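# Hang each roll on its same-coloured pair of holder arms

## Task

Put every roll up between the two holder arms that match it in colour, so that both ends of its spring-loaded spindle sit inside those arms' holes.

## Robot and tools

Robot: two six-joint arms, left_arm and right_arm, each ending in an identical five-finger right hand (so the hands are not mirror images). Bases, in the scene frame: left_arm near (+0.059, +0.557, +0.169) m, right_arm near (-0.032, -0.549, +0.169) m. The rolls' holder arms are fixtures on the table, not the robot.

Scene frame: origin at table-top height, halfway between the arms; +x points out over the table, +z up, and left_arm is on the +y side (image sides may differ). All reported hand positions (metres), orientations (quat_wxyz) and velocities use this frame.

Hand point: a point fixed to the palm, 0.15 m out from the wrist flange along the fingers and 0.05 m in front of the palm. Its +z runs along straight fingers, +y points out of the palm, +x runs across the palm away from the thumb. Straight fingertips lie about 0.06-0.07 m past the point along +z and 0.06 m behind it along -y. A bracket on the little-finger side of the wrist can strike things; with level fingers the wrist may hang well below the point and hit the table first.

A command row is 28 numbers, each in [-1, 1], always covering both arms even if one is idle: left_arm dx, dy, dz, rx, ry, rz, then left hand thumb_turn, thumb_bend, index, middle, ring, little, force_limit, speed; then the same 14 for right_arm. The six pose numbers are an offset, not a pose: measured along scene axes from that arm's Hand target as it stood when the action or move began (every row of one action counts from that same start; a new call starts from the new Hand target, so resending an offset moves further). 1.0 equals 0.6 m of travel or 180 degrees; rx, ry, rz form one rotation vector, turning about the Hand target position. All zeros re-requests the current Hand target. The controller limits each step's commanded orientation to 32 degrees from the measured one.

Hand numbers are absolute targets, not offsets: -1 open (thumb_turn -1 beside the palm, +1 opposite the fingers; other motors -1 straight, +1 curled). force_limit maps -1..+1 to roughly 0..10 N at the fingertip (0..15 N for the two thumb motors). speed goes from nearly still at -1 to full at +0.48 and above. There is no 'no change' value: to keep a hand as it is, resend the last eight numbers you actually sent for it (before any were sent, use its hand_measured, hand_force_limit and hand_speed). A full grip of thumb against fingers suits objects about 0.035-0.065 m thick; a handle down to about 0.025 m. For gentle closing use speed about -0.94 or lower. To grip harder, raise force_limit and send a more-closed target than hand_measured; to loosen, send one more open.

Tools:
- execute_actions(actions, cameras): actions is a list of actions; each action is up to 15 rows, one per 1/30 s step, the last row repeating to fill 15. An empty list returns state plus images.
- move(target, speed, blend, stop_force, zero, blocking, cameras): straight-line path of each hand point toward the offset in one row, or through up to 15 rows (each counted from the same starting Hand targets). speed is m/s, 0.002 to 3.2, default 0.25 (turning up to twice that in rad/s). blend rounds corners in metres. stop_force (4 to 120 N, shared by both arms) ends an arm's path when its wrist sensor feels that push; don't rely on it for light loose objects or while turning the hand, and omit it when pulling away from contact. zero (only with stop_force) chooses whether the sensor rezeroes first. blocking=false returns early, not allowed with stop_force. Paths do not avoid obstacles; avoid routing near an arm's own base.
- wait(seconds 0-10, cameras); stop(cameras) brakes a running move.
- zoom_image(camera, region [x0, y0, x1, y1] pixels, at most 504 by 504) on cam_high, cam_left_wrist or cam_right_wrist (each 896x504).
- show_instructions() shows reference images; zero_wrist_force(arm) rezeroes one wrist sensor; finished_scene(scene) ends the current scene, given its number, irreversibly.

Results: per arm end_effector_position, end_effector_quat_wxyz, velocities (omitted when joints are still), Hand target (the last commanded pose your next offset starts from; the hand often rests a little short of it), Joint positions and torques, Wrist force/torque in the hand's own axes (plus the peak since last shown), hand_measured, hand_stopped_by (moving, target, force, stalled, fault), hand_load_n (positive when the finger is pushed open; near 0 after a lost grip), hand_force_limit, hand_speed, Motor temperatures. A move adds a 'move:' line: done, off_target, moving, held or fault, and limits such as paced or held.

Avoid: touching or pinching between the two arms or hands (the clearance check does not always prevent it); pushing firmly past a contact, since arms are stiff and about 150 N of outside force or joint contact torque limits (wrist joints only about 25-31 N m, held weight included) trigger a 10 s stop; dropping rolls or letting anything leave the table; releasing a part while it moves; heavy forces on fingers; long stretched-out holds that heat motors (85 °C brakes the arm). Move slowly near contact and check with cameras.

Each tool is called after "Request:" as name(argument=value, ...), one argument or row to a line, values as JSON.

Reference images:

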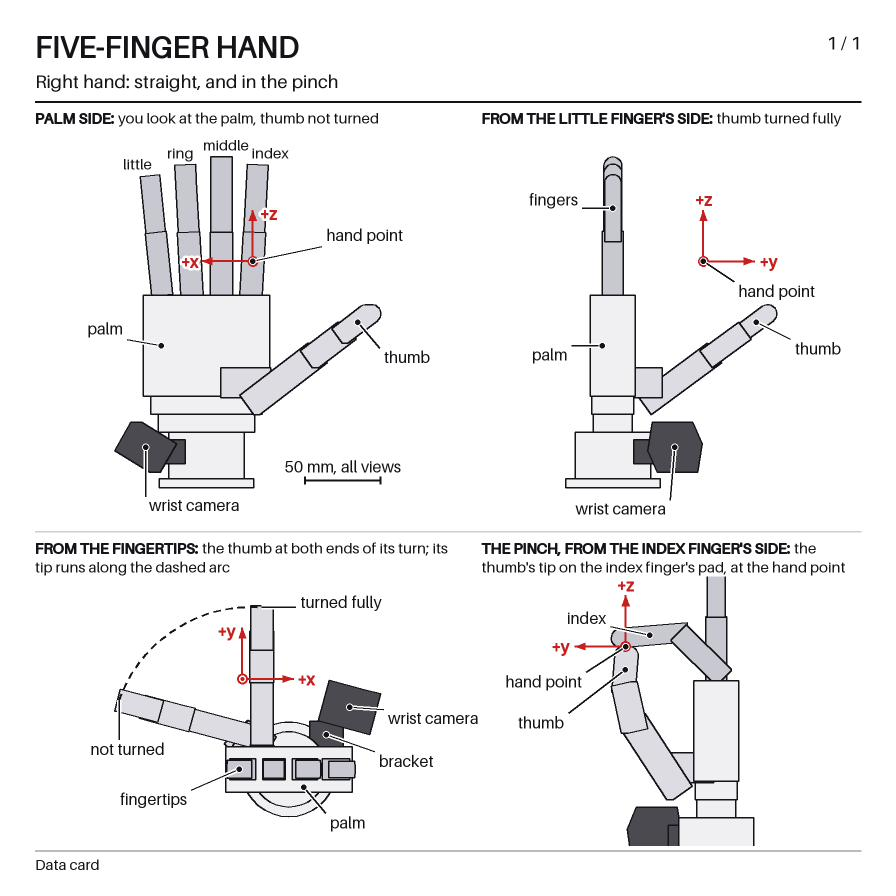

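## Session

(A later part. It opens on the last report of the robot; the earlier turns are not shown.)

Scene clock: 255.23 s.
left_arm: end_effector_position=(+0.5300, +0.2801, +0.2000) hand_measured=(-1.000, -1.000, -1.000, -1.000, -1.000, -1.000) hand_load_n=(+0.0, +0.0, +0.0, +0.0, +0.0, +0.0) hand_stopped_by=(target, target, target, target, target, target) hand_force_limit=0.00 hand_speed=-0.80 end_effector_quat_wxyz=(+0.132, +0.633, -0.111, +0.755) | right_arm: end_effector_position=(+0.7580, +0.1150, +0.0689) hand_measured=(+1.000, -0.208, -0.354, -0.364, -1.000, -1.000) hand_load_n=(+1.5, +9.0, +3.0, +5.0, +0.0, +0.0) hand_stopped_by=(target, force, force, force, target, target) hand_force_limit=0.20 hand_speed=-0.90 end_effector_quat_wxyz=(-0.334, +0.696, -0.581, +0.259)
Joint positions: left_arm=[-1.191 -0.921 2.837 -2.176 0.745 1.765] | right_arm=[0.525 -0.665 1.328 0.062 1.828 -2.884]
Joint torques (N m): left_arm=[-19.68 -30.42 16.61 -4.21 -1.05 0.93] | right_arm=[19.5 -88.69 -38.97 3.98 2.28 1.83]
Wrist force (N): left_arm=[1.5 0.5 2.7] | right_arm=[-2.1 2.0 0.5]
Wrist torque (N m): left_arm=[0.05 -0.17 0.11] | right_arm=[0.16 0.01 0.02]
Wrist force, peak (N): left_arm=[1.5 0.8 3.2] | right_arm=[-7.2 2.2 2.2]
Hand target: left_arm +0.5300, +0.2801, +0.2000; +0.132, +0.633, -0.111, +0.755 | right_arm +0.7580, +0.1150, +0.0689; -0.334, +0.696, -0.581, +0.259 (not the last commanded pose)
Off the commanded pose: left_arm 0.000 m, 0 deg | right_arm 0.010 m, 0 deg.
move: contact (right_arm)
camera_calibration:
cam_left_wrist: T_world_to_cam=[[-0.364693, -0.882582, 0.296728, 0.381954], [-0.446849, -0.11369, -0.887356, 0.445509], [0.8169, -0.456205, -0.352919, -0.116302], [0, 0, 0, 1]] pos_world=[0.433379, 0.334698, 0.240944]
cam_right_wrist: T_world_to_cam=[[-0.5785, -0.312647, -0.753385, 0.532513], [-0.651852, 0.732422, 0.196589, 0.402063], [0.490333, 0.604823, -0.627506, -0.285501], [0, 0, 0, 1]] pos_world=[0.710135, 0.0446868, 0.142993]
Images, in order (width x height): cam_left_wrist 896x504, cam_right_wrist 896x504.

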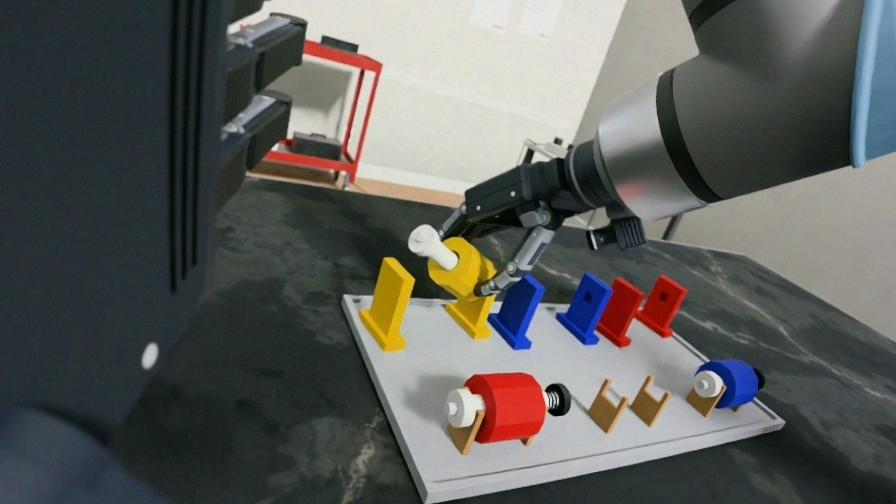

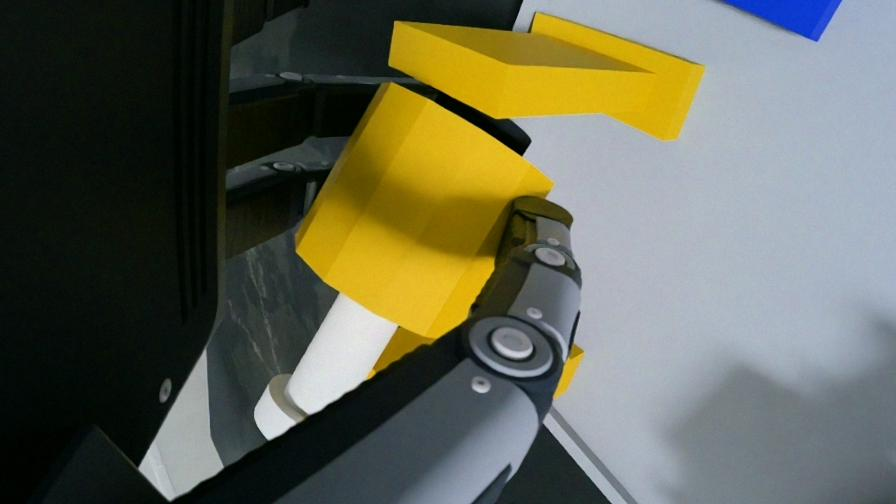

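Request:
move(
  target=[
    [0,0,0,0,0,0,-1,-1,-1,-1,-1,-1,0,-0.8,0,0.005,0.0025,0,0,0,1,0.35,0.0,0.0,-1,-1,0.2,-0.9],
    [0,0,0,0,0,0,-1,-1,-1,-1,-1,-1,0,-0.8,0,-0.014,0.0025,0,0,0,1,0.35,0.0,0.0,-1,-1,0.2,-0.9],
  ],
  speed=0.015,
  stop_force=4,
)

Request:
move(
  target=[
    [0,0,0,0,0,0,-1,-1,-1,-1,-1,-1,0,-0.8,0,0.005,0.0025,0,0,0,1,0.35,0.0,0.0,-1,-1,0.2,-0.9],
    [0,0,0,0,0,0,-1,-1,-1,-1,-1,-1,0,-0.8,0,-0.014,0.0025,0,0,0,1,0.35,0.0,0.0,-1,-1,0.2,-0.9],
  ],
  speed=0.015,
  stop_force=4,
)

Request:
move(
  target=[
    [0,0,0,0,0,0,-1,-1,-1,-1,-1,-1,0,-0.8,0,0.005,0.0025,0,0,0,1,0.35,0.0,0.0,-1,-1,0.2,-0.9],
    [0,0,0,0,0,0,-1,-1,-1,-1,-1,-1,0,-0.8,0,-0.014,0.0025,0,0,0,1,0.35,0.0,0.0,-1,-1,0.2,-0.9],
  ],
  speed=0.015,
  stop_force=4,
  cameras=["cam_left_wrist","cam_right_wrist"],
)

Request:
zoom_image(
  camera="cam_right_wrist",
  region=[400, 20, 560, 160],
)

Scene clock: 258.27 s.
left_arm: end_effector_position=(+0.5300, +0.2801, +0.2000) hand_measured=(-1.000, -1.000, -1.000, -1.000, -1.000, -1.000) hand_load_n=(+0.0, +0.0, +0.0, +0.0, -0.5, +0.0) hand_stopped_by=(target, target, target, target, target, target) hand_force_limit=0.00 hand_speed=-0.80 end_effector_quat_wxyz=(+0.132, +0.633, -0.111, +0.755) | right_arm: end_effector_position=(+0.7578, +0.1143, +0.0703) hand_measured=(+1.000, -0.208, -0.354, -0.364, -1.000, -1.000) hand_load_n=(+1.5, +9.0, +2.5, +5.5, +0.0, +0.0) hand_stopped_by=(target, force, force, force, target, target) hand_force_limit=0.20 hand_speed=-0.90 end_effector_quat_wxyz=(-0.334, +0.696, -0.581, +0.259)
Joint positions: left_arm=[-1.191 -0.921 2.837 -2.176 0.745 1.765] | right_arm=[0.524 -0.667 1.33 0.063 1.827 -2.885]
Joint torques (N m): left_arm=[-18.99 -31.96 15.72 -4.64 -1.03 0.46] | right_arm=[19.01 -91.21 -38.71 4.11 2.46 1.48]
Wrist force (N): left_arm=[1.3 0.4 2.9] | right_arm=[-2.4 2.4 0.6]
Wrist torque (N m): left_arm=[0.04 -0.14 0.09] | right_arm=[0.19 0.03 0.02]
Wrist force, peak (N): left_arm=[1.7 0.6 3.2] | right_arm=[-7.3 2.8 1.5]
Hand target: left_arm +0.5300, +0.2801, +0.2000; +0.132, +0.633, -0.111, +0.755 | right_arm +0.7578, +0.1143, +0.0703; -0.334, +0.696, -0.581, +0.259 (not the last commanded pose)
Off the commanded pose: left_arm 0.000 m, 0 deg | right_arm 0.008 m, 0 deg.
move: contact (right_arm); path passed 1 of 2 targets

Scene clock: 259.97 s.
left_arm: end_effector_position=(+0.5300, +0.2801, +0.2000) hand_measured=(-1.000, -1.000, -1.000, -1.000, -1.000, -1.000) hand_load_n=(+0.0, +0.0, +0.0, +0.0, +0.5, +0.0) hand_stopped_by=(target, target, target, target, target, target) hand_force_limit=0.00 hand_speed=-0.80 end_effector_quat_wxyz=(+0.132, +0.633, -0.111, +0.755) | right_arm: end_effector_position=(+0.7577, +0.1138, +0.0718) hand_measured=(+1.000, -0.208, -0.354, -0.364, -1.000, -1.000) hand_load_n=(+2.0, +9.0, +2.5, +5.0, +0.0, +0.0) hand_stopped_by=(target, force, force, force, target, target) hand_force_limit=0.20 hand_speed=-0.90 end_effector_quat_wxyz=(-0.334, +0.696, -0.581, +0.259)
Joint positions: left_arm=[-1.191 -0.921 2.837 -2.176 0.745 1.765] | right_arm=[0.524 -0.669 1.331 0.064 1.827 -2.885]
Joint torques (N m): left_arm=[-20.74 -29.87 15.43 -4.57 -0.69 0.68] | right_arm=[18.02 -90.7 -39.13 4.14 2.71 1.5]
Wrist force (N): left_arm=[1.3 0.6 2.3] | right_arm=[-2.6 2.6 0.7]
Wrist torque (N m): left_arm=[0.11 -0.13 0.10] | right_arm=[0.22 0.04 0.03]
Wrist force, peak (N): left_arm=[1.6 0.8 2.9] | right_arm=[-7.1 2.1 1.4]
Hand target: left_arm +0.5300, +0.2801, +0.2000; +0.132, +0.633, -0.111, +0.755 | right_arm +0.7577, +0.1138, +0.0718; -0.334, +0.696, -0.581, +0.259 (not the last commanded pose)
Off the commanded pose: left_arm 0.000 m, 0 deg | right_arm 0.008 m, 0 deg.
move: contact (right_arm); path passed 1 of 2 targets

Scene clock: 261.63 s.
left_arm: end_effector_position=(+0.5300, +0.2801, +0.2000) hand_measured=(-1.000, -1.000, -1.000, -1.000, -1.000, -1.000) hand_load_n=(+0.0, +0.0, +0.0, +0.0, -0.5, +0.0) hand_stopped_by=(target, target, target, target, target, target) hand_force_limit=0.00 hand_speed=-0.80 end_effector_quat_wxyz=(+0.132, +0.633, -0.111, +0.755) | right_arm: end_effector_position=(+0.7576, +0.1133, +0.0732) hand_measured=(+1.000, -0.208, -0.354, -0.364, -1.000, -1.000) hand_load_n=(+2.0, +9.0, +2.5, +5.5, +0.0, +0.0) hand_stopped_by=(target, force, force, force, target, target) hand_force_limit=0.20 hand_speed=-0.90 end_effector_quat_wxyz=(-0.334, +0.696, -0.581, +0.259)
Joint positions: left_arm=[-1.191 -0.921 2.837 -2.176 0.745 1.765] | right_arm=[0.523 -0.671 1.332 0.065 1.826 -2.885]
Joint torques (N m): left_arm=[-19.88 -31.32 14.81 -4.69 -1.04 0.63] | right_arm=[18.47 -89.56 -39.34 4.32 2.77 1.49]
Wrist force (N): left_arm=[1.5 0.7 2.8] | right_arm=[-2.8 1.8 0.1]
Wrist torque (N m): left_arm=[0.09 -0.18 0.13] | right_arm=[0.14 0.07 -0.01]
Wrist force, peak (N): left_arm=[1.6 0.5 3.0] | right_arm=[-7.9 2.2 1.0]
Hand target: left_arm +0.5300, +0.2801, +0.2000; +0.132, +0.633, -0.111, +0.755 | right_arm +0.7576, +0.1133, +0.0732; -0.334, +0.696, -0.581, +0.259 (not the last commanded pose)
Off the commanded pose: left_arm 0.000 m, 0 deg | right_arm 0.008 m, 0 deg.
move: contact (right_arm); path passed 1 of 2 targets
camera_calibration:
cam_left_wrist: T_world_to_cam=[[-0.364693, -0.882582, 0.296728, 0.381954], [-0.446849, -0.11369, -0.887356, 0.445509], [0.8169, -0.456205, -0.352919, -0.116302], [0, 0, 0, 1]] pos_world=[0.433379, 0.334698, 0.240944]
cam_right_wrist: T_world_to_cam=[[-0.578491, -0.312936, -0.753272, 0.535144], [-0.652156, 0.732125, 0.196686, 0.402388], [0.489939, 0.605032, -0.627611, -0.28134], [0, 0, 0, 1]] pos_world=[0.709836, 0.0430876, 0.147393]
Images, in order (width x height): cam_left_wrist 896x504, cam_right_wrist 896x504.

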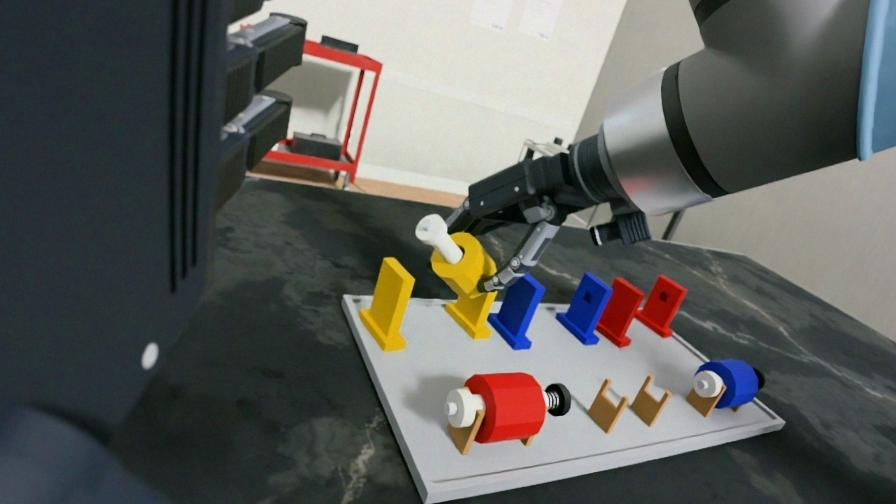

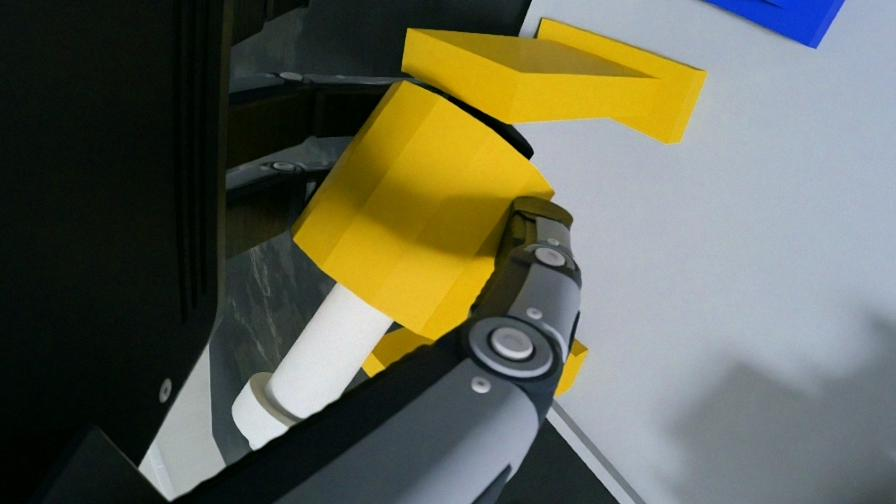

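Scaled by 3.150 from the camera's 896x504 image, which has a finer 1280x720 frame.

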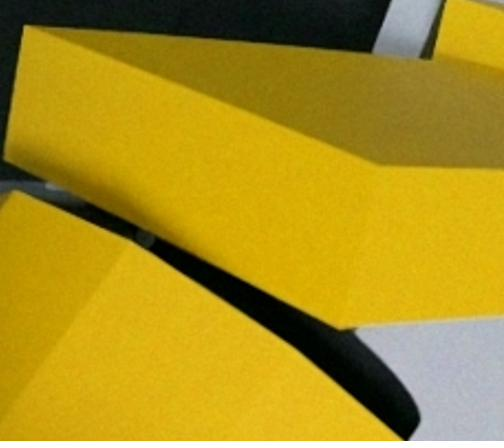

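Request:
move(
  target=[
    [0,0,0,0,0,0,-1,-1,-1,-1,-1,-1,0,-0.8,0,0.02,0.02,0,0,0,1,0.35,0.0,0.0,-1,-1,0.2,-0.9],
    [0,0,0,0,0,0,-1,-1,-1,-1,-1,-1,0,-0.8,-0.03,0.03,0.09,0,0,0,1,0.35,0.0,0.0,-1,-1,0.2,-0.9],
  ],
  speed=0.06,
  cameras=["cam_left_wrist","cam_right_wrist"],
)

Request:
zoom_image(
  camera="cam_left_wrist",
  region=[340, 120, 560, 300],
)

Scene clock: 270.13 s.
left_arm: end_effector_position=(+0.5300, +0.2801, +0.2000) hand_measured=(-1.000, -1.000, -1.000, -1.000, -1.000, -1.000) hand_load_n=(+0.0, +0.0, +0.0, +0.0, +0.0, +0.0) hand_stopped_by=(target, target, target, target, target, target) hand_force_limit=0.00 hand_speed=-0.80 end_effector_quat_wxyz=(+0.132, +0.633, -0.111, +0.755) | right_arm: end_effector_position=(+0.7397, +0.1313, +0.1271) hand_measured=(+1.000, -0.208, -0.354, -0.364, -1.000, -1.000) hand_load_n=(+1.5, +9.0, +2.5, +6.0, +0.0, +0.0) hand_stopped_by=(target, force, force, force, target, target) hand_force_limit=0.20 hand_speed=-0.90 end_effector_quat_wxyz=(-0.334, +0.696, -0.581, +0.259)
Joint positions: left_arm=[-1.191 -0.921 2.837 -2.176 0.745 1.765] | right_arm=[0.553 -0.724 1.323 0.133 1.848 -2.865]
Joint torques (N m): left_arm=[-16.76 -31.65 15.22 -4.36 -0.68 0.47] | right_arm=[20.36 -108.38 -24.91 3.69 2.39 1.87]
Wrist force (N): left_arm=[1.5 0.5 2.7] | right_arm=[-1.5 1.6 0.5]
Wrist torque (N m): left_arm=[0.06 -0.17 0.11] | right_arm=[0.15 0.14 -0.03]
Wrist force, peak (N): left_arm=[1.8 0.7 3.0] | right_arm=[-3.3 2.8 0.5]
Hand target: left_arm +0.5300, +0.2801, +0.2000; +0.132, +0.633, -0.111, +0.755 | right_arm +0.7396, +0.1313, +0.1272; -0.334, +0.696, -0.581, +0.259
Off the commanded pose: left_arm 0.000 m, 0 deg | right_arm 0.000 m, 0 deg.
move: done
camera_calibration:
cam_left_wrist: T_world_to_cam=[[-0.364693, -0.882582, 0.296728, 0.381954], [-0.446849, -0.11369, -0.887356, 0.445509], [0.8169, -0.456205, -0.352919, -0.116302], [0, 0, 0, 1]] pos_world=[0.433379, 0.334698, 0.240944]
cam_right_wrist: T_world_to_cam=[[-0.578491, -0.312936, -0.753272, 0.570966], [-0.652156, 0.732125, 0.196686, 0.36687], [0.489939, 0.605032, -0.627611, -0.249584], [0, 0, 0, 1]] pos_world=[0.691836, 0.0610876, 0.201293]
Images, in order (width x height): cam_left_wrist 896x504, cam_right_wrist 896x504.

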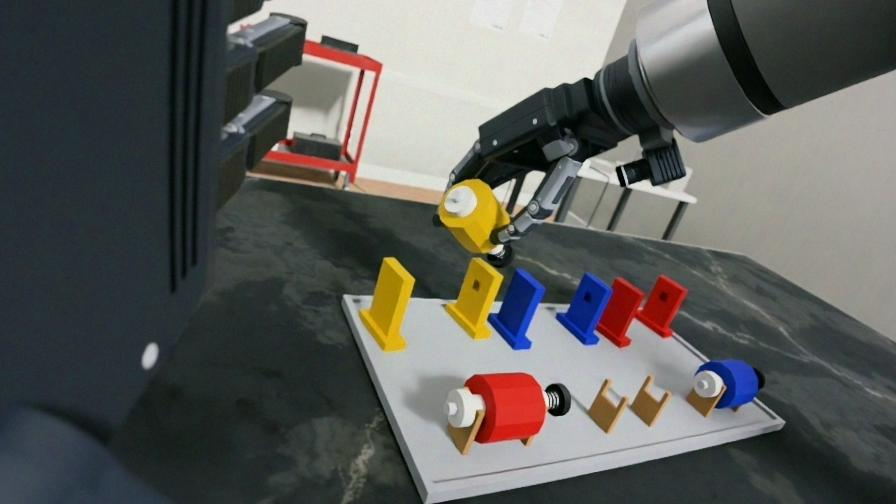

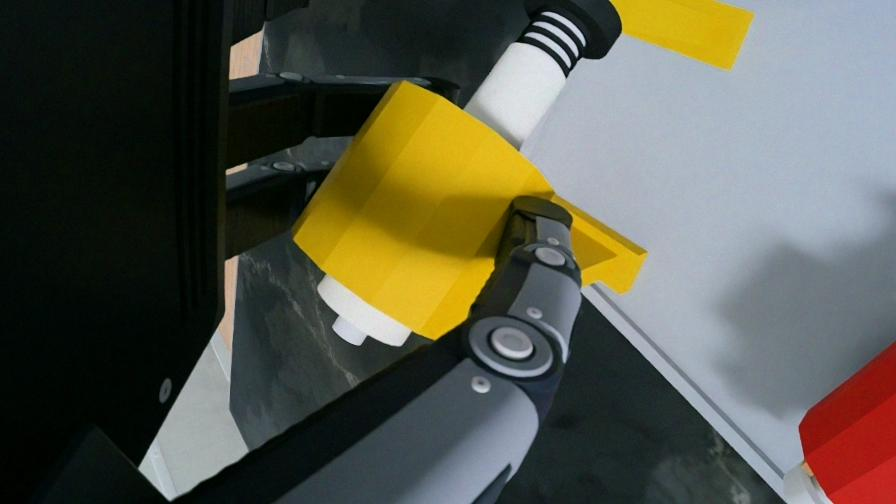

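Scaled by 2.291 from the camera's 896x504 image, which has a finer 1280x720 frame.

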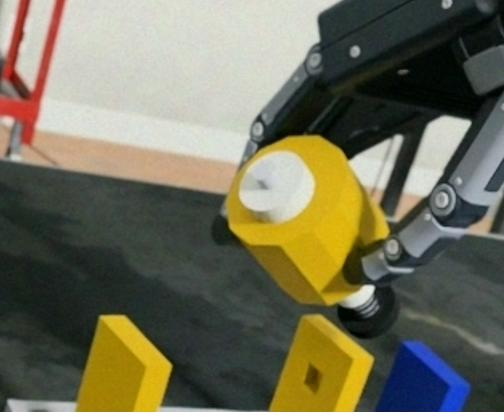

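Request:
move(
  target=[
    [0,0,0,0,0,0,-1,-1,-1,-1,-1,-1,0,-0.8,-0.0432,0.0283,-0.018,-0.1789,-0.0837,0.1505,1,0.35,0.0,0.0,-1,-1,0.2,-0.9],
  ],
  speed=0.15,
  cameras=["cam_left_wrist","cam_right_wrist"],
)

Request:
zoom_image(
  camera="cam_left_wrist",
  region=[340, 140, 560, 360],
)

Scene clock: 285.33 s.
left_arm: end_effector_position=(+0.5300, +0.2801, +0.2000) hand_measured=(-1.000, -1.000, -1.000, -1.000, -1.000, -1.000) hand_load_n=(+0.0, +0.0, +0.0, +0.0, +0.0, +0.0) hand_stopped_by=(target, target, target, target, target, target) hand_force_limit=0.00 hand_speed=-0.80 end_effector_quat_wxyz=(+0.132, +0.633, -0.111, +0.755) | right_arm: end_effector_position=(+0.7137, +0.1483, +0.1164) hand_measured=(+1.000, -0.208, -0.354, -0.364, -1.000, -1.000) hand_load_n=(+1.5, +9.0, +2.5, +6.0, +0.0, +0.0) hand_stopped_by=(target, force, force, force, target, target) hand_force_limit=0.20 hand_speed=-0.90 end_effector_quat_wxyz=(-0.252, +0.836, -0.263, +0.411)
Joint positions: left_arm=[-1.191 -0.921 2.837 -2.176 0.745 1.765] | right_arm=[0.645 -0.72 1.359 -0.031 1.928 -3.618]
Joint torques (N m): left_arm=[-17.14 -27.47 16.25 -4.79 -0.67 0.25] | right_arm=[20.93 -105.65 -24.56 -2.21 2.47 -1.88]
Wrist force (N): left_arm=[1.2 0.7 2.8] | right_arm=[-2.3 2.3 -0.2]
Wrist torque (N m): left_arm=[0.08 -0.13 0.10] | right_arm=[0.34 0.15 -0.01]
Wrist force, peak (N): left_arm=[1.7 1.1 3.0] | right_arm=[-2.7 2.1 0.0]
Hand target: left_arm +0.5300, +0.2801, +0.2000; +0.132, +0.633, -0.111, +0.755 | right_arm +0.7137, +0.1483, +0.1164; -0.253, +0.836, -0.263, +0.411
Off the commanded pose: left_arm 0.000 m, 0 deg | right_arm 0.000 m, 0 deg.
move: done
camera_calibration:
cam_left_wrist: T_world_to_cam=[[-0.364693, -0.882582, 0.296728, 0.381954], [-0.446849, -0.11369, -0.887356, 0.445509], [0.8169, -0.456205, -0.352919, -0.116302], [0, 0, 0, 1]] pos_world=[0.433379, 0.334698, 0.240944]
cam_right_wrist: T_world_to_cam=[[-0.113099, -0.857151, -0.502495, 0.272583], [-0.893612, 0.308842, -0.32569, 0.635553], [0.434357, 0.412201, -0.80089, -0.165455], [0, 0, 0, 1]] pos_world=[0.670634, 0.10556, 0.211454]
Images, in order (width x height): cam_left_wrist 896x504, cam_right_wrist 896x504.

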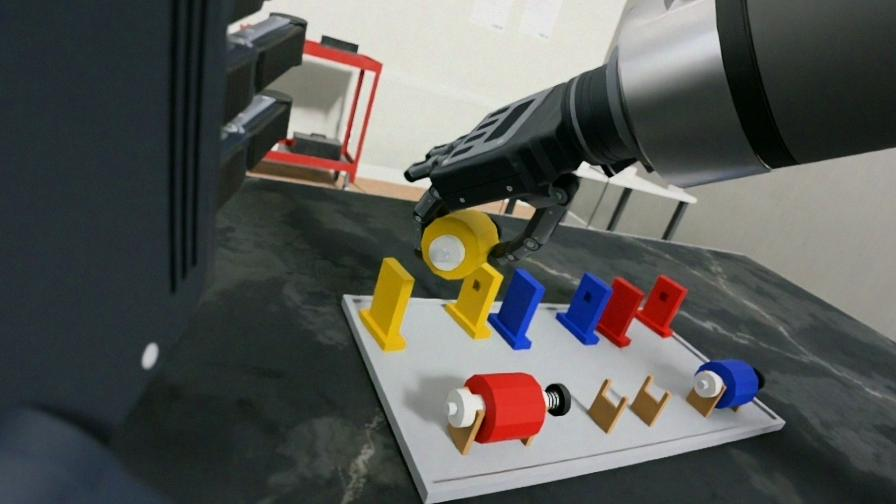

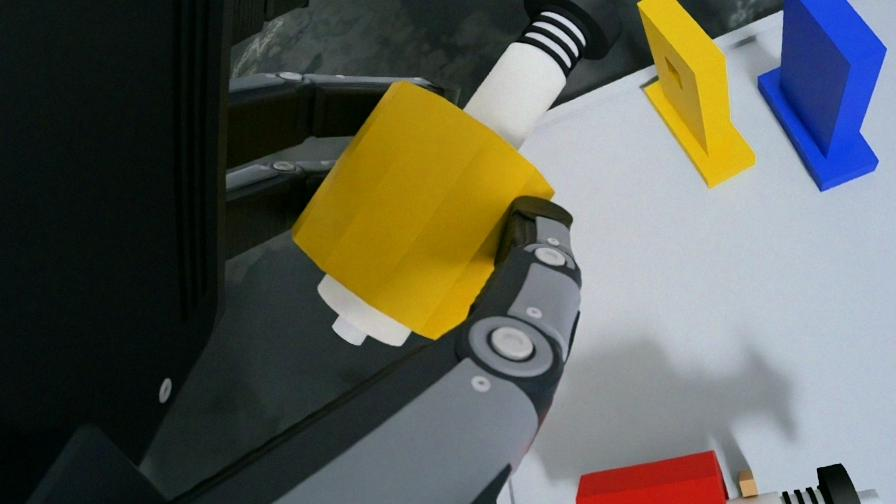

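Scaled by 2.291 from the camera's 896x504 image, which has a finer 1280x720 frame.

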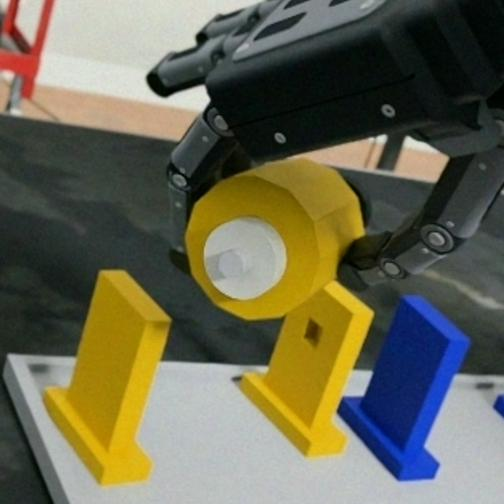

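Request:
zoom_image(
  camera="cam_right_wrist",
  region=[500, 0, 780, 200],
)

Scaled by 1.800 from the camera's 896x504 image, which has a finer 1280x720 frame.

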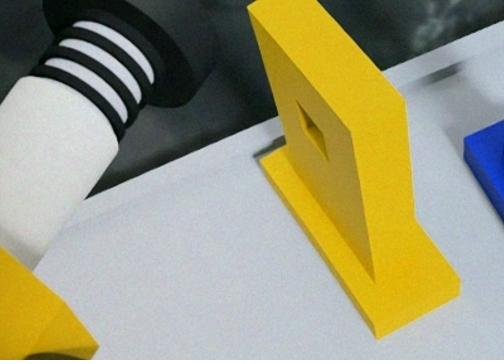

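Request:
move(
  target=[
    [0,0,0,0,0,0,-1,-1,-1,-1,-1,-1,0,-0.8,0.0207,-0.0067,-0.0872,0.0194,0.0157,0,1,0.35,0.0,0.0,-1,-1,0.2,-0.9],
  ],
  speed=0.06,
  cameras=["cam_left_wrist","cam_right_wrist"],
)

Request:
zoom_image(
  camera="cam_left_wrist",
  region=[340, 180, 540, 360],
)

Request:
zoom_image(
  camera="cam_right_wrist",
  region=[440, 0, 720, 200],
)

Scene clock: 290.57 s.
left_arm: end_effector_position=(+0.5300, +0.2801, +0.2000) hand_measured=(-1.000, -1.000, -1.000, -1.000, -1.000, -1.000) hand_load_n=(+0.0, +0.0, +0.0, +0.0, +0.0, +0.0) hand_stopped_by=(target, target, target, target, target, target) hand_force_limit=0.00 hand_speed=-0.80 end_effector_quat_wxyz=(+0.132, +0.633, -0.111, +0.755) | right_arm: end_effector_position=(+0.7263, +0.1442, +0.0644) hand_measured=(+1.000, -0.210, -0.354, -0.364, -1.000, -1.000) hand_load_n=(-1.5, +14.5, -7.0, +0.0, +0.0, +0.0) hand_stopped_by=(target, force, force, force, target, target) hand_force_limit=0.20 hand_speed=-0.90 end_effector_quat_wxyz=(-0.271, +0.837, -0.281, +0.382)
Joint positions: left_arm=[-1.191 -0.921 2.837 -2.176 0.745 1.765] | right_arm=[0.613 -0.667 1.353 -0.062 1.858 -3.57]
Joint torques (N m): left_arm=[-19.16 -29.83 13.45 -3.98 -0.56 -0.1] | right_arm=[36.76 -31.3 -25 -4.65 -32.73 5.11]
Wrist force (N): left_arm=[1.5 0.8 2.6] | right_arm=[80.7 5.3 -50.0]
Wrist torque (N m): left_arm=[0.11 -0.17 0.13] | right_arm=[2.02 2.05 2.87]
Wrist force, peak (N): left_arm=[1.4 0.6 3.2] | right_arm=[80.7 5.3 -50.0]
Hand target: left_arm +0.5300, +0.2801, +0.2000; +0.132, +0.633, -0.111, +0.755 | right_arm +0.7261, +0.1443, +0.0641; -0.271, +0.837, -0.281, +0.382
Off the commanded pose: left_arm 0.000 m, 0 deg | right_arm 0.000 m, 0 deg.
move: done
camera_calibration:
cam_left_wrist: T_world_to_cam=[[-0.364693, -0.882582, 0.296728, 0.381954], [-0.446849, -0.11369, -0.887356, 0.445509], [0.8169, -0.456205, -0.352919, -0.116302], [0, 0, 0, 1]] pos_world=[0.433379, 0.334698, 0.240944]
cam_right_wrist: T_world_to_cam=[[-0.138932, -0.825139, -0.54758, 0.261403], [-0.907913, 0.32694, -0.262304, 0.634788], [0.395463, 0.460713, -0.794577, -0.190001], [0, 0, 0, 1]] pos_world=[0.687788, 0.0956915, 0.158676]
Images, in order (width x height): cam_left_wrist 896x504, cam_right_wrist 896x504.

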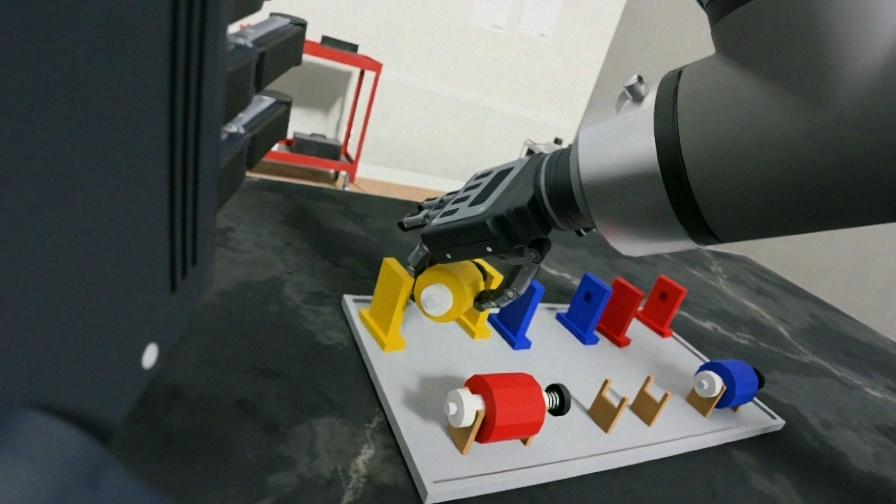

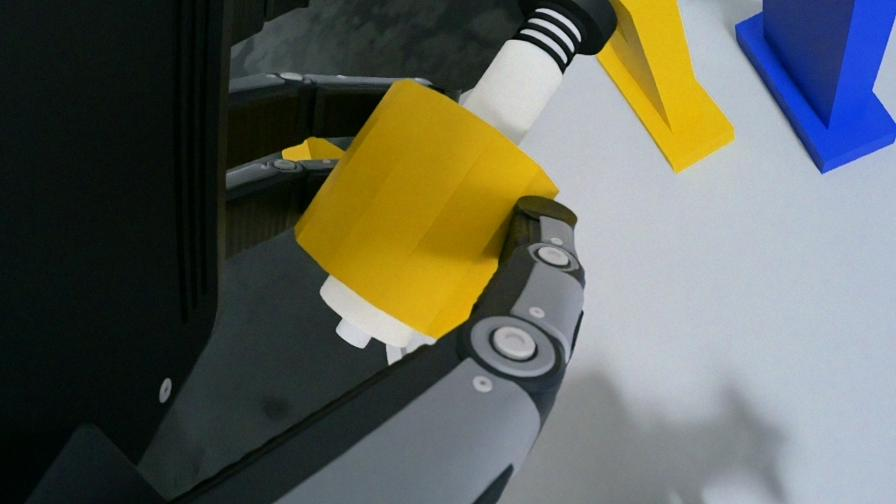

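Scaled by 2.520 from the camera's 896x504 image, which has a finer 1280x720 frame.

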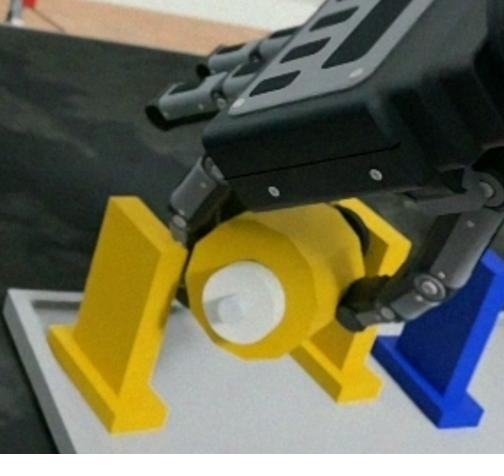

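Scaled by 1.800 from the camera's 896x504 image, which has a finer 1280x720 frame.

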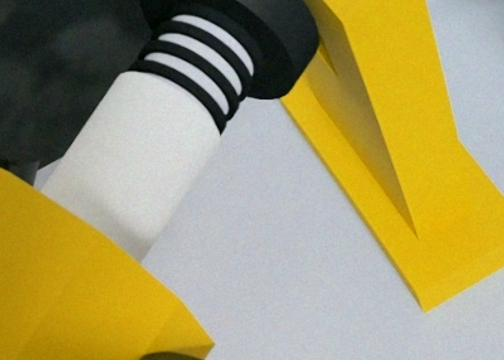

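Request:
move(
  target=[
    [0,0,0,0,0,0,-1,-1,-1,-1,-1,-1,0,-0.8,-0.0035,-0.003,0.05,0,0,0,1,0.35,0.0,0.0,-1,-1,0.2,-0.9],
  ],
  speed=0.05,
  cameras=["cam_left_wrist","cam_right_wrist"],
)

Request:
zoom_image(
  camera="cam_left_wrist",
  region=[340, 160, 540, 360],
)

Scene clock: 292.43 s.
left_arm: end_effector_position=(+0.5300, +0.2801, +0.2000) hand_measured=(-1.000, -1.000, -1.000, -1.000, -1.000, -1.000) hand_load_n=(+0.0, +0.0, +0.0, +0.0, +0.0, +0.0) hand_stopped_by=(target, target, target, target, target, target) hand_force_limit=0.00 hand_speed=-0.80 end_effector_quat_wxyz=(+0.132, +0.633, -0.111, +0.755) | right_arm: end_effector_position=(+0.7239, +0.1426, +0.0940) hand_measured=(+1.000, -0.210, -0.354, -0.364, -1.000, -1.000) hand_load_n=(+1.5, +8.5, +2.5, +5.5, +0.0, +0.0) hand_stopped_by=(target, force, force, force, target, target) hand_force_limit=0.20 hand_speed=-0.90 end_effector_quat_wxyz=(-0.271, +0.837, -0.281, +0.382)
Joint positions: left_arm=[-1.191 -0.921 2.837 -2.176 0.745 1.765] | right_arm=[0.613 -0.702 1.358 -0.032 1.857 -3.57]
Joint torques (N m): left_arm=[-18.08 -29 15.63 -4.47 -0.66 -0.1] | right_arm=[-15.12 -109.86 -24.08 3.96 1.22 -1.51]
Wrist force (N): left_arm=[1.6 0.7 2.5] | right_arm=[-7.9 5.6 -1.9]
Wrist torque (N m): left_arm=[0.11 -0.18 0.13] | right_arm=[0.93 1.08 -0.44]
Wrist force, peak (N): left_arm=[1.5 0.8 3.0] | right_arm=[84.9 5.1 -51.2]
Hand target: left_arm +0.5300, +0.2801, +0.2000; +0.132, +0.633, -0.111, +0.755 | right_arm +0.7240, +0.1425, +0.0941; -0.271, +0.837, -0.281, +0.382
Off the commanded pose: left_arm 0.000 m, 0 deg | right_arm 0.000 m, 0 deg.
move: done
camera_calibration:
cam_left_wrist: T_world_to_cam=[[-0.364693, -0.882582, 0.296728, 0.381954], [-0.446849, -0.11369, -0.887356, 0.445509], [0.8169, -0.456205, -0.352919, -0.116302], [0, 0, 0, 1]] pos_world=[0.433379, 0.334698, 0.240944]
cam_right_wrist: T_world_to_cam=[[-0.13874, -0.825182, -0.547564, 0.275841], [-0.908156, 0.326529, -0.261975, 0.641131], [0.394972, 0.460928, -0.794697, -0.164497], [0, 0, 0, 1]] pos_world=[0.685489, 0.0940923, 0.188276]
Images, in order (width x height): cam_left_wrist 896x504, cam_right_wrist 896x504.

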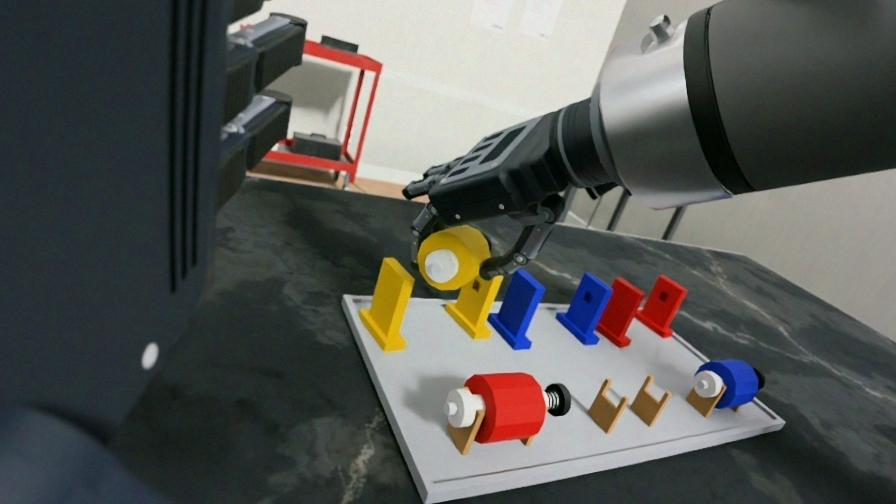

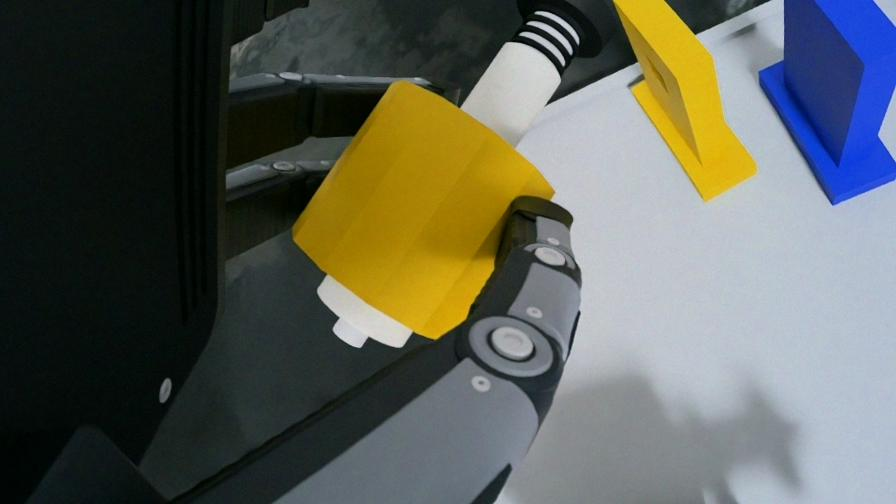

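Scaled by 2.520 from the camera's 896x504 image, which has a finer 1280x720 frame.

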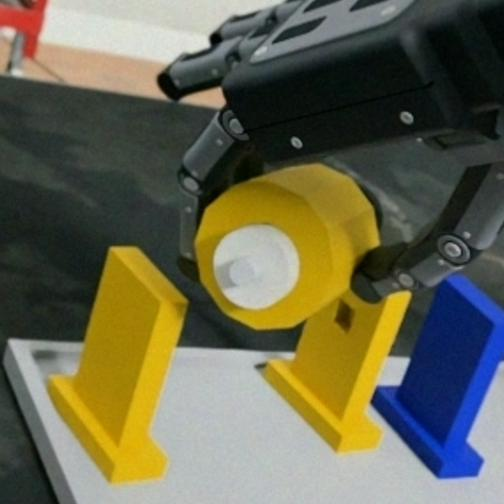

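Request:
move(
  target=[
    [0,0,0,0,0,0,-1,-1,-1,-1,-1,-1,0,-0.8,-0.02,0,0.1,0,0,0,1,0.35,0.0,0.0,-1,-1,0.2,-0.9],
    [0,0,0,0,0,0,-1,-1,-1,-1,-1,-1,0,-0.8,-0.05,0,0.25,-0.168,-0.136,0,1,0.35,0.0,0.0,-1,-1,0.2,-0.9],
  ],
  speed=0.15,
  blend=[0.02,0],
  cameras=["cam_left_wrist","cam_right_wrist"],
)

Scene clock: 297.10 s.
left_arm: end_effector_position=(+0.5300, +0.2801, +0.2000) hand_measured=(-1.000, -1.000, -1.000, -1.000, -1.000, -1.000) hand_load_n=(+0.0, +0.0, +0.0, +0.0, +0.0, +0.0) hand_stopped_by=(target, target, target, target, target, target) hand_force_limit=0.00 hand_speed=-0.80 end_effector_quat_wxyz=(+0.132, +0.633, -0.111, +0.755) | right_arm: end_effector_position=(+0.6940, +0.1425, +0.2441) hand_measured=(+1.000, -0.210, -0.354, -0.364, -1.000, -1.000) hand_load_n=(+1.0, +8.5, +2.5, +5.0, +0.0, +0.0) hand_stopped_by=(target, force, force, force, target, target) hand_force_limit=0.20 hand_speed=-0.90 end_effector_quat_wxyz=(-0.098, +0.780, -0.110, +0.608)
Joint positions: left_arm=[-1.191 -0.921 2.837 -2.176 0.745 1.765] | right_arm=[0.767 -0.802 1.401 -0.266 2.317 -4.182]
Joint torques (N m): left_arm=[-17.68 -30.53 15.26 -4.3 -0.49 0.07] | right_arm=[21.14 -103.5 -26.74 -3.69 2.28 -2.19]
Wrist force (N): left_arm=[1.3 0.4 2.7] | right_arm=[-8.4 4.6 -2.8]
Wrist torque (N m): left_arm=[0.04 -0.15 0.10] | right_arm=[0.92 1.10 -0.40]
Wrist force, peak (N): left_arm=[1.5 0.6 3.2] | right_arm=[-9.1 5.1 -2.5]
Hand target: left_arm +0.5300, +0.2801, +0.2000; +0.132, +0.633, -0.111, +0.755 | right_arm +0.6940, +0.1425, +0.2441; -0.098, +0.780, -0.110, +0.609
Off the commanded pose: left_arm 0.000 m, 0 deg | right_arm 0.000 m, 0 deg.
move: done
camera_calibration:
cam_left_wrist: T_world_to_cam=[[-0.364693, -0.882582, 0.296728, 0.381954], [-0.446849, -0.11369, -0.887356, 0.445509], [0.8169, -0.456205, -0.352919, -0.116302], [0, 0, 0, 1]] pos_world=[0.433379, 0.334698, 0.240944]
cam_right_wrist: T_world_to_cam=[[0.000172874, -0.996936, -0.0782207, 0.167253], [-0.689452, 0.0565389, -0.722121, 0.65235], [0.724331, 0.0540543, -0.68733, -0.23012], [0, 0, 0, 1]] pos_world=[0.616419, 0.142296, 0.32599]
Images, in order (width x height): cam_left_wrist 896x504, cam_right_wrist 896x504.

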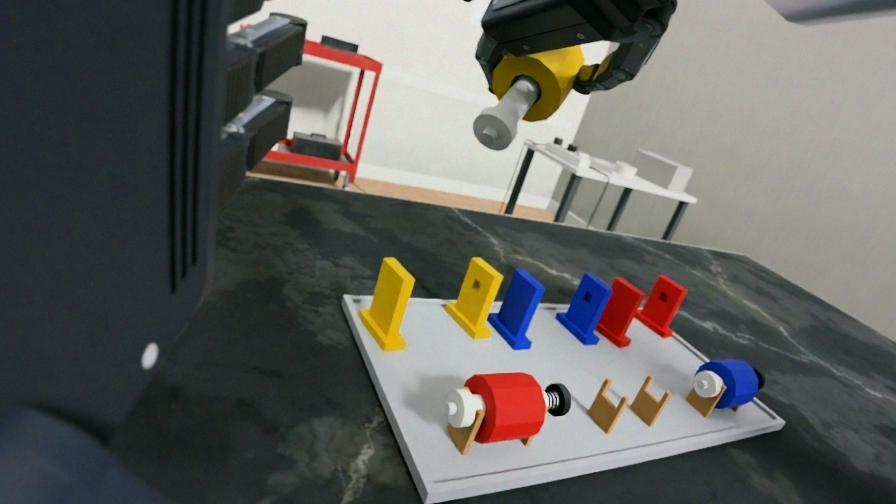

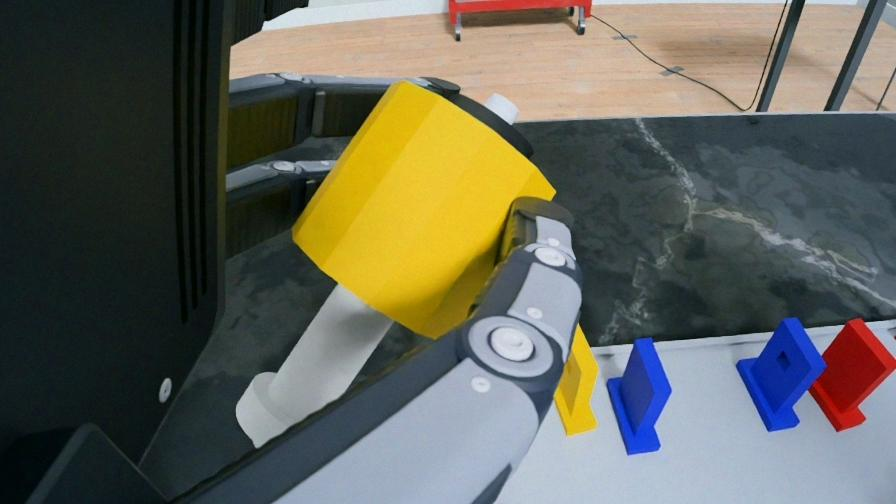

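Request:
move(
  target=[
    [0,0,0,0,0,0,-1,-1,-1,-1,-1,-1,0,-0.8,0.08,-0.0342,-0.1,0.1756,0.1277,-0.0321,1,0.35,0.0,0.0,-1,-1,0.2,-0.9],
    [0,0,0,0,0,0,-1,-1,-1,-1,-1,-1,0,-0.8,0.1002,-0.0342,-0.2302,0.1756,0.1277,-0.0321,1,0.35,0.0,0.0,-1,-1,0.2,-0.9],
  ],
  speed=0.12,
  cameras=["cam_left_wrist","cam_right_wrist"],
)

Request:
zoom_image(
  camera="cam_left_wrist",
  region=[340, 140, 560, 360],
)

Request:
zoom_image(
  camera="cam_right_wrist",
  region=[440, 0, 720, 200],
)

Scene clock: 304.50 s.
left_arm: end_effector_position=(+0.5300, +0.2801, +0.2000) hand_measured=(-1.000, -1.000, -1.000, -1.000, -1.000, -1.000) hand_load_n=(+0.0, +0.0, +0.0, +0.0, +0.0, +0.0) hand_stopped_by=(target, target, target, target, target, target) hand_force_limit=0.00 hand_speed=-0.80 end_effector_quat_wxyz=(+0.132, +0.633, -0.111, +0.755) | right_arm: end_effector_position=(+0.7541, +0.1220, +0.1061) hand_measured=(+1.000, -0.210, -0.354, -0.364, -1.000, -1.000) hand_load_n=(+1.0, +8.5, +2.5, +5.0, +0.0, +0.0) hand_stopped_by=(target, force, force, force, target, target) hand_force_limit=0.20 hand_speed=-0.90 end_effector_quat_wxyz=(-0.251, +0.822, -0.325, +0.395)
Joint positions: left_arm=[-1.191 -0.921 2.837 -2.176 0.745 1.765] | right_arm=[0.593 -0.688 1.305 0.025 1.923 -3.515]
Joint torques (N m): left_arm=[-18.88 -30.81 13.81 -4.04 -0.04 -0.58] | right_arm=[-18.07 -90.54 -40.18 -1.86 -1.55 -1.45]
Wrist force (N): left_arm=[1.7 0.7 2.7] | right_arm=[-7.9 5.1 -2.2]
Wrist torque (N m): left_arm=[0.09 -0.20 0.13] | right_arm=[0.89 1.11 -0.44]
Wrist force, peak (N): left_arm=[1.4 0.3 3.2] | right_arm=[-9.1 4.9 -3.1]
Hand target: left_arm +0.5300, +0.2801, +0.2000; +0.132, +0.633, -0.111, +0.755 | right_arm +0.7541, +0.1220, +0.1060; -0.251, +0.822, -0.325, +0.395
Off the commanded pose: left_arm 0.000 m, 0 deg | right_arm 0.000 m, 0 deg.
move: done
camera_calibration:
cam_left_wrist: T_world_to_cam=[[-0.364693, -0.882582, 0.296728, 0.381954], [-0.446849, -0.11369, -0.887356, 0.445509], [0.8169, -0.456205, -0.352919, -0.116302], [0, 0, 0, 1]] pos_world=[0.433379, 0.334698, 0.240944]
cam_right_wrist: T_world_to_cam=[[-0.225421, -0.804947, -0.548859, 0.332627], [-0.869455, 0.420396, -0.259452, 0.637593], [0.439584, 0.418722, -0.794631, -0.185769], [0, 0, 0, 1]] pos_world=[0.711, 0.0774912, 0.200372]
Images, in order (width x height): cam_left_wrist 896x504, cam_right_wrist 896x504.

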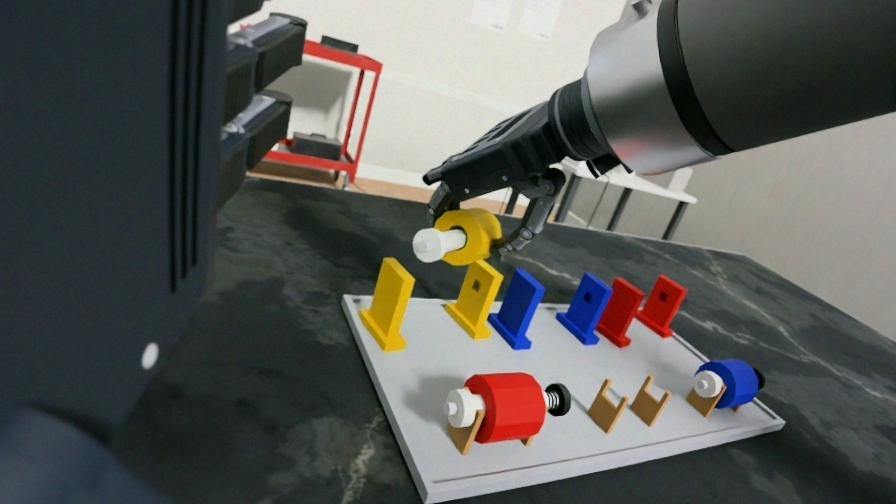

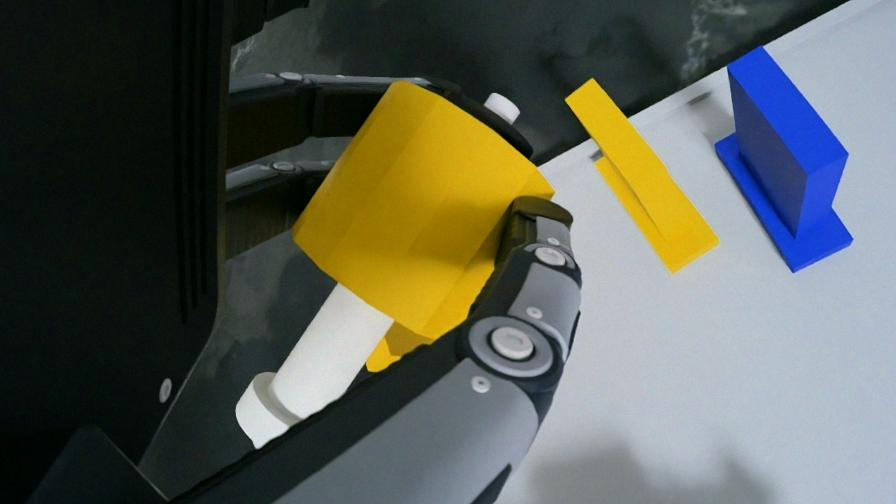

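Scaled by 2.291 from the camera's 896x504 image, which has a finer 1280x720 frame.

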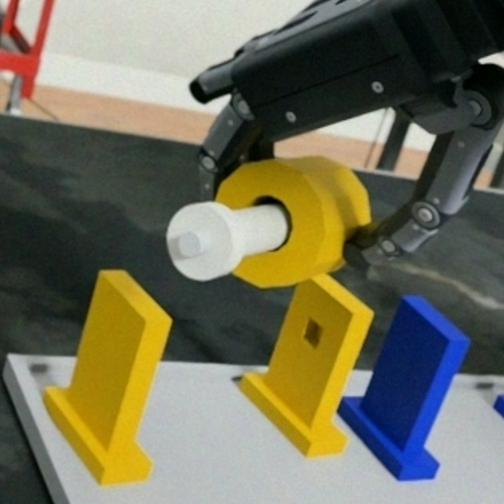

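Scaled by 1.800 from the camera's 896x504 image, which has a finer 1280x720 frame.

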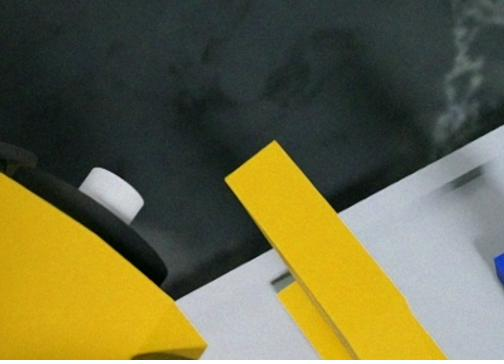

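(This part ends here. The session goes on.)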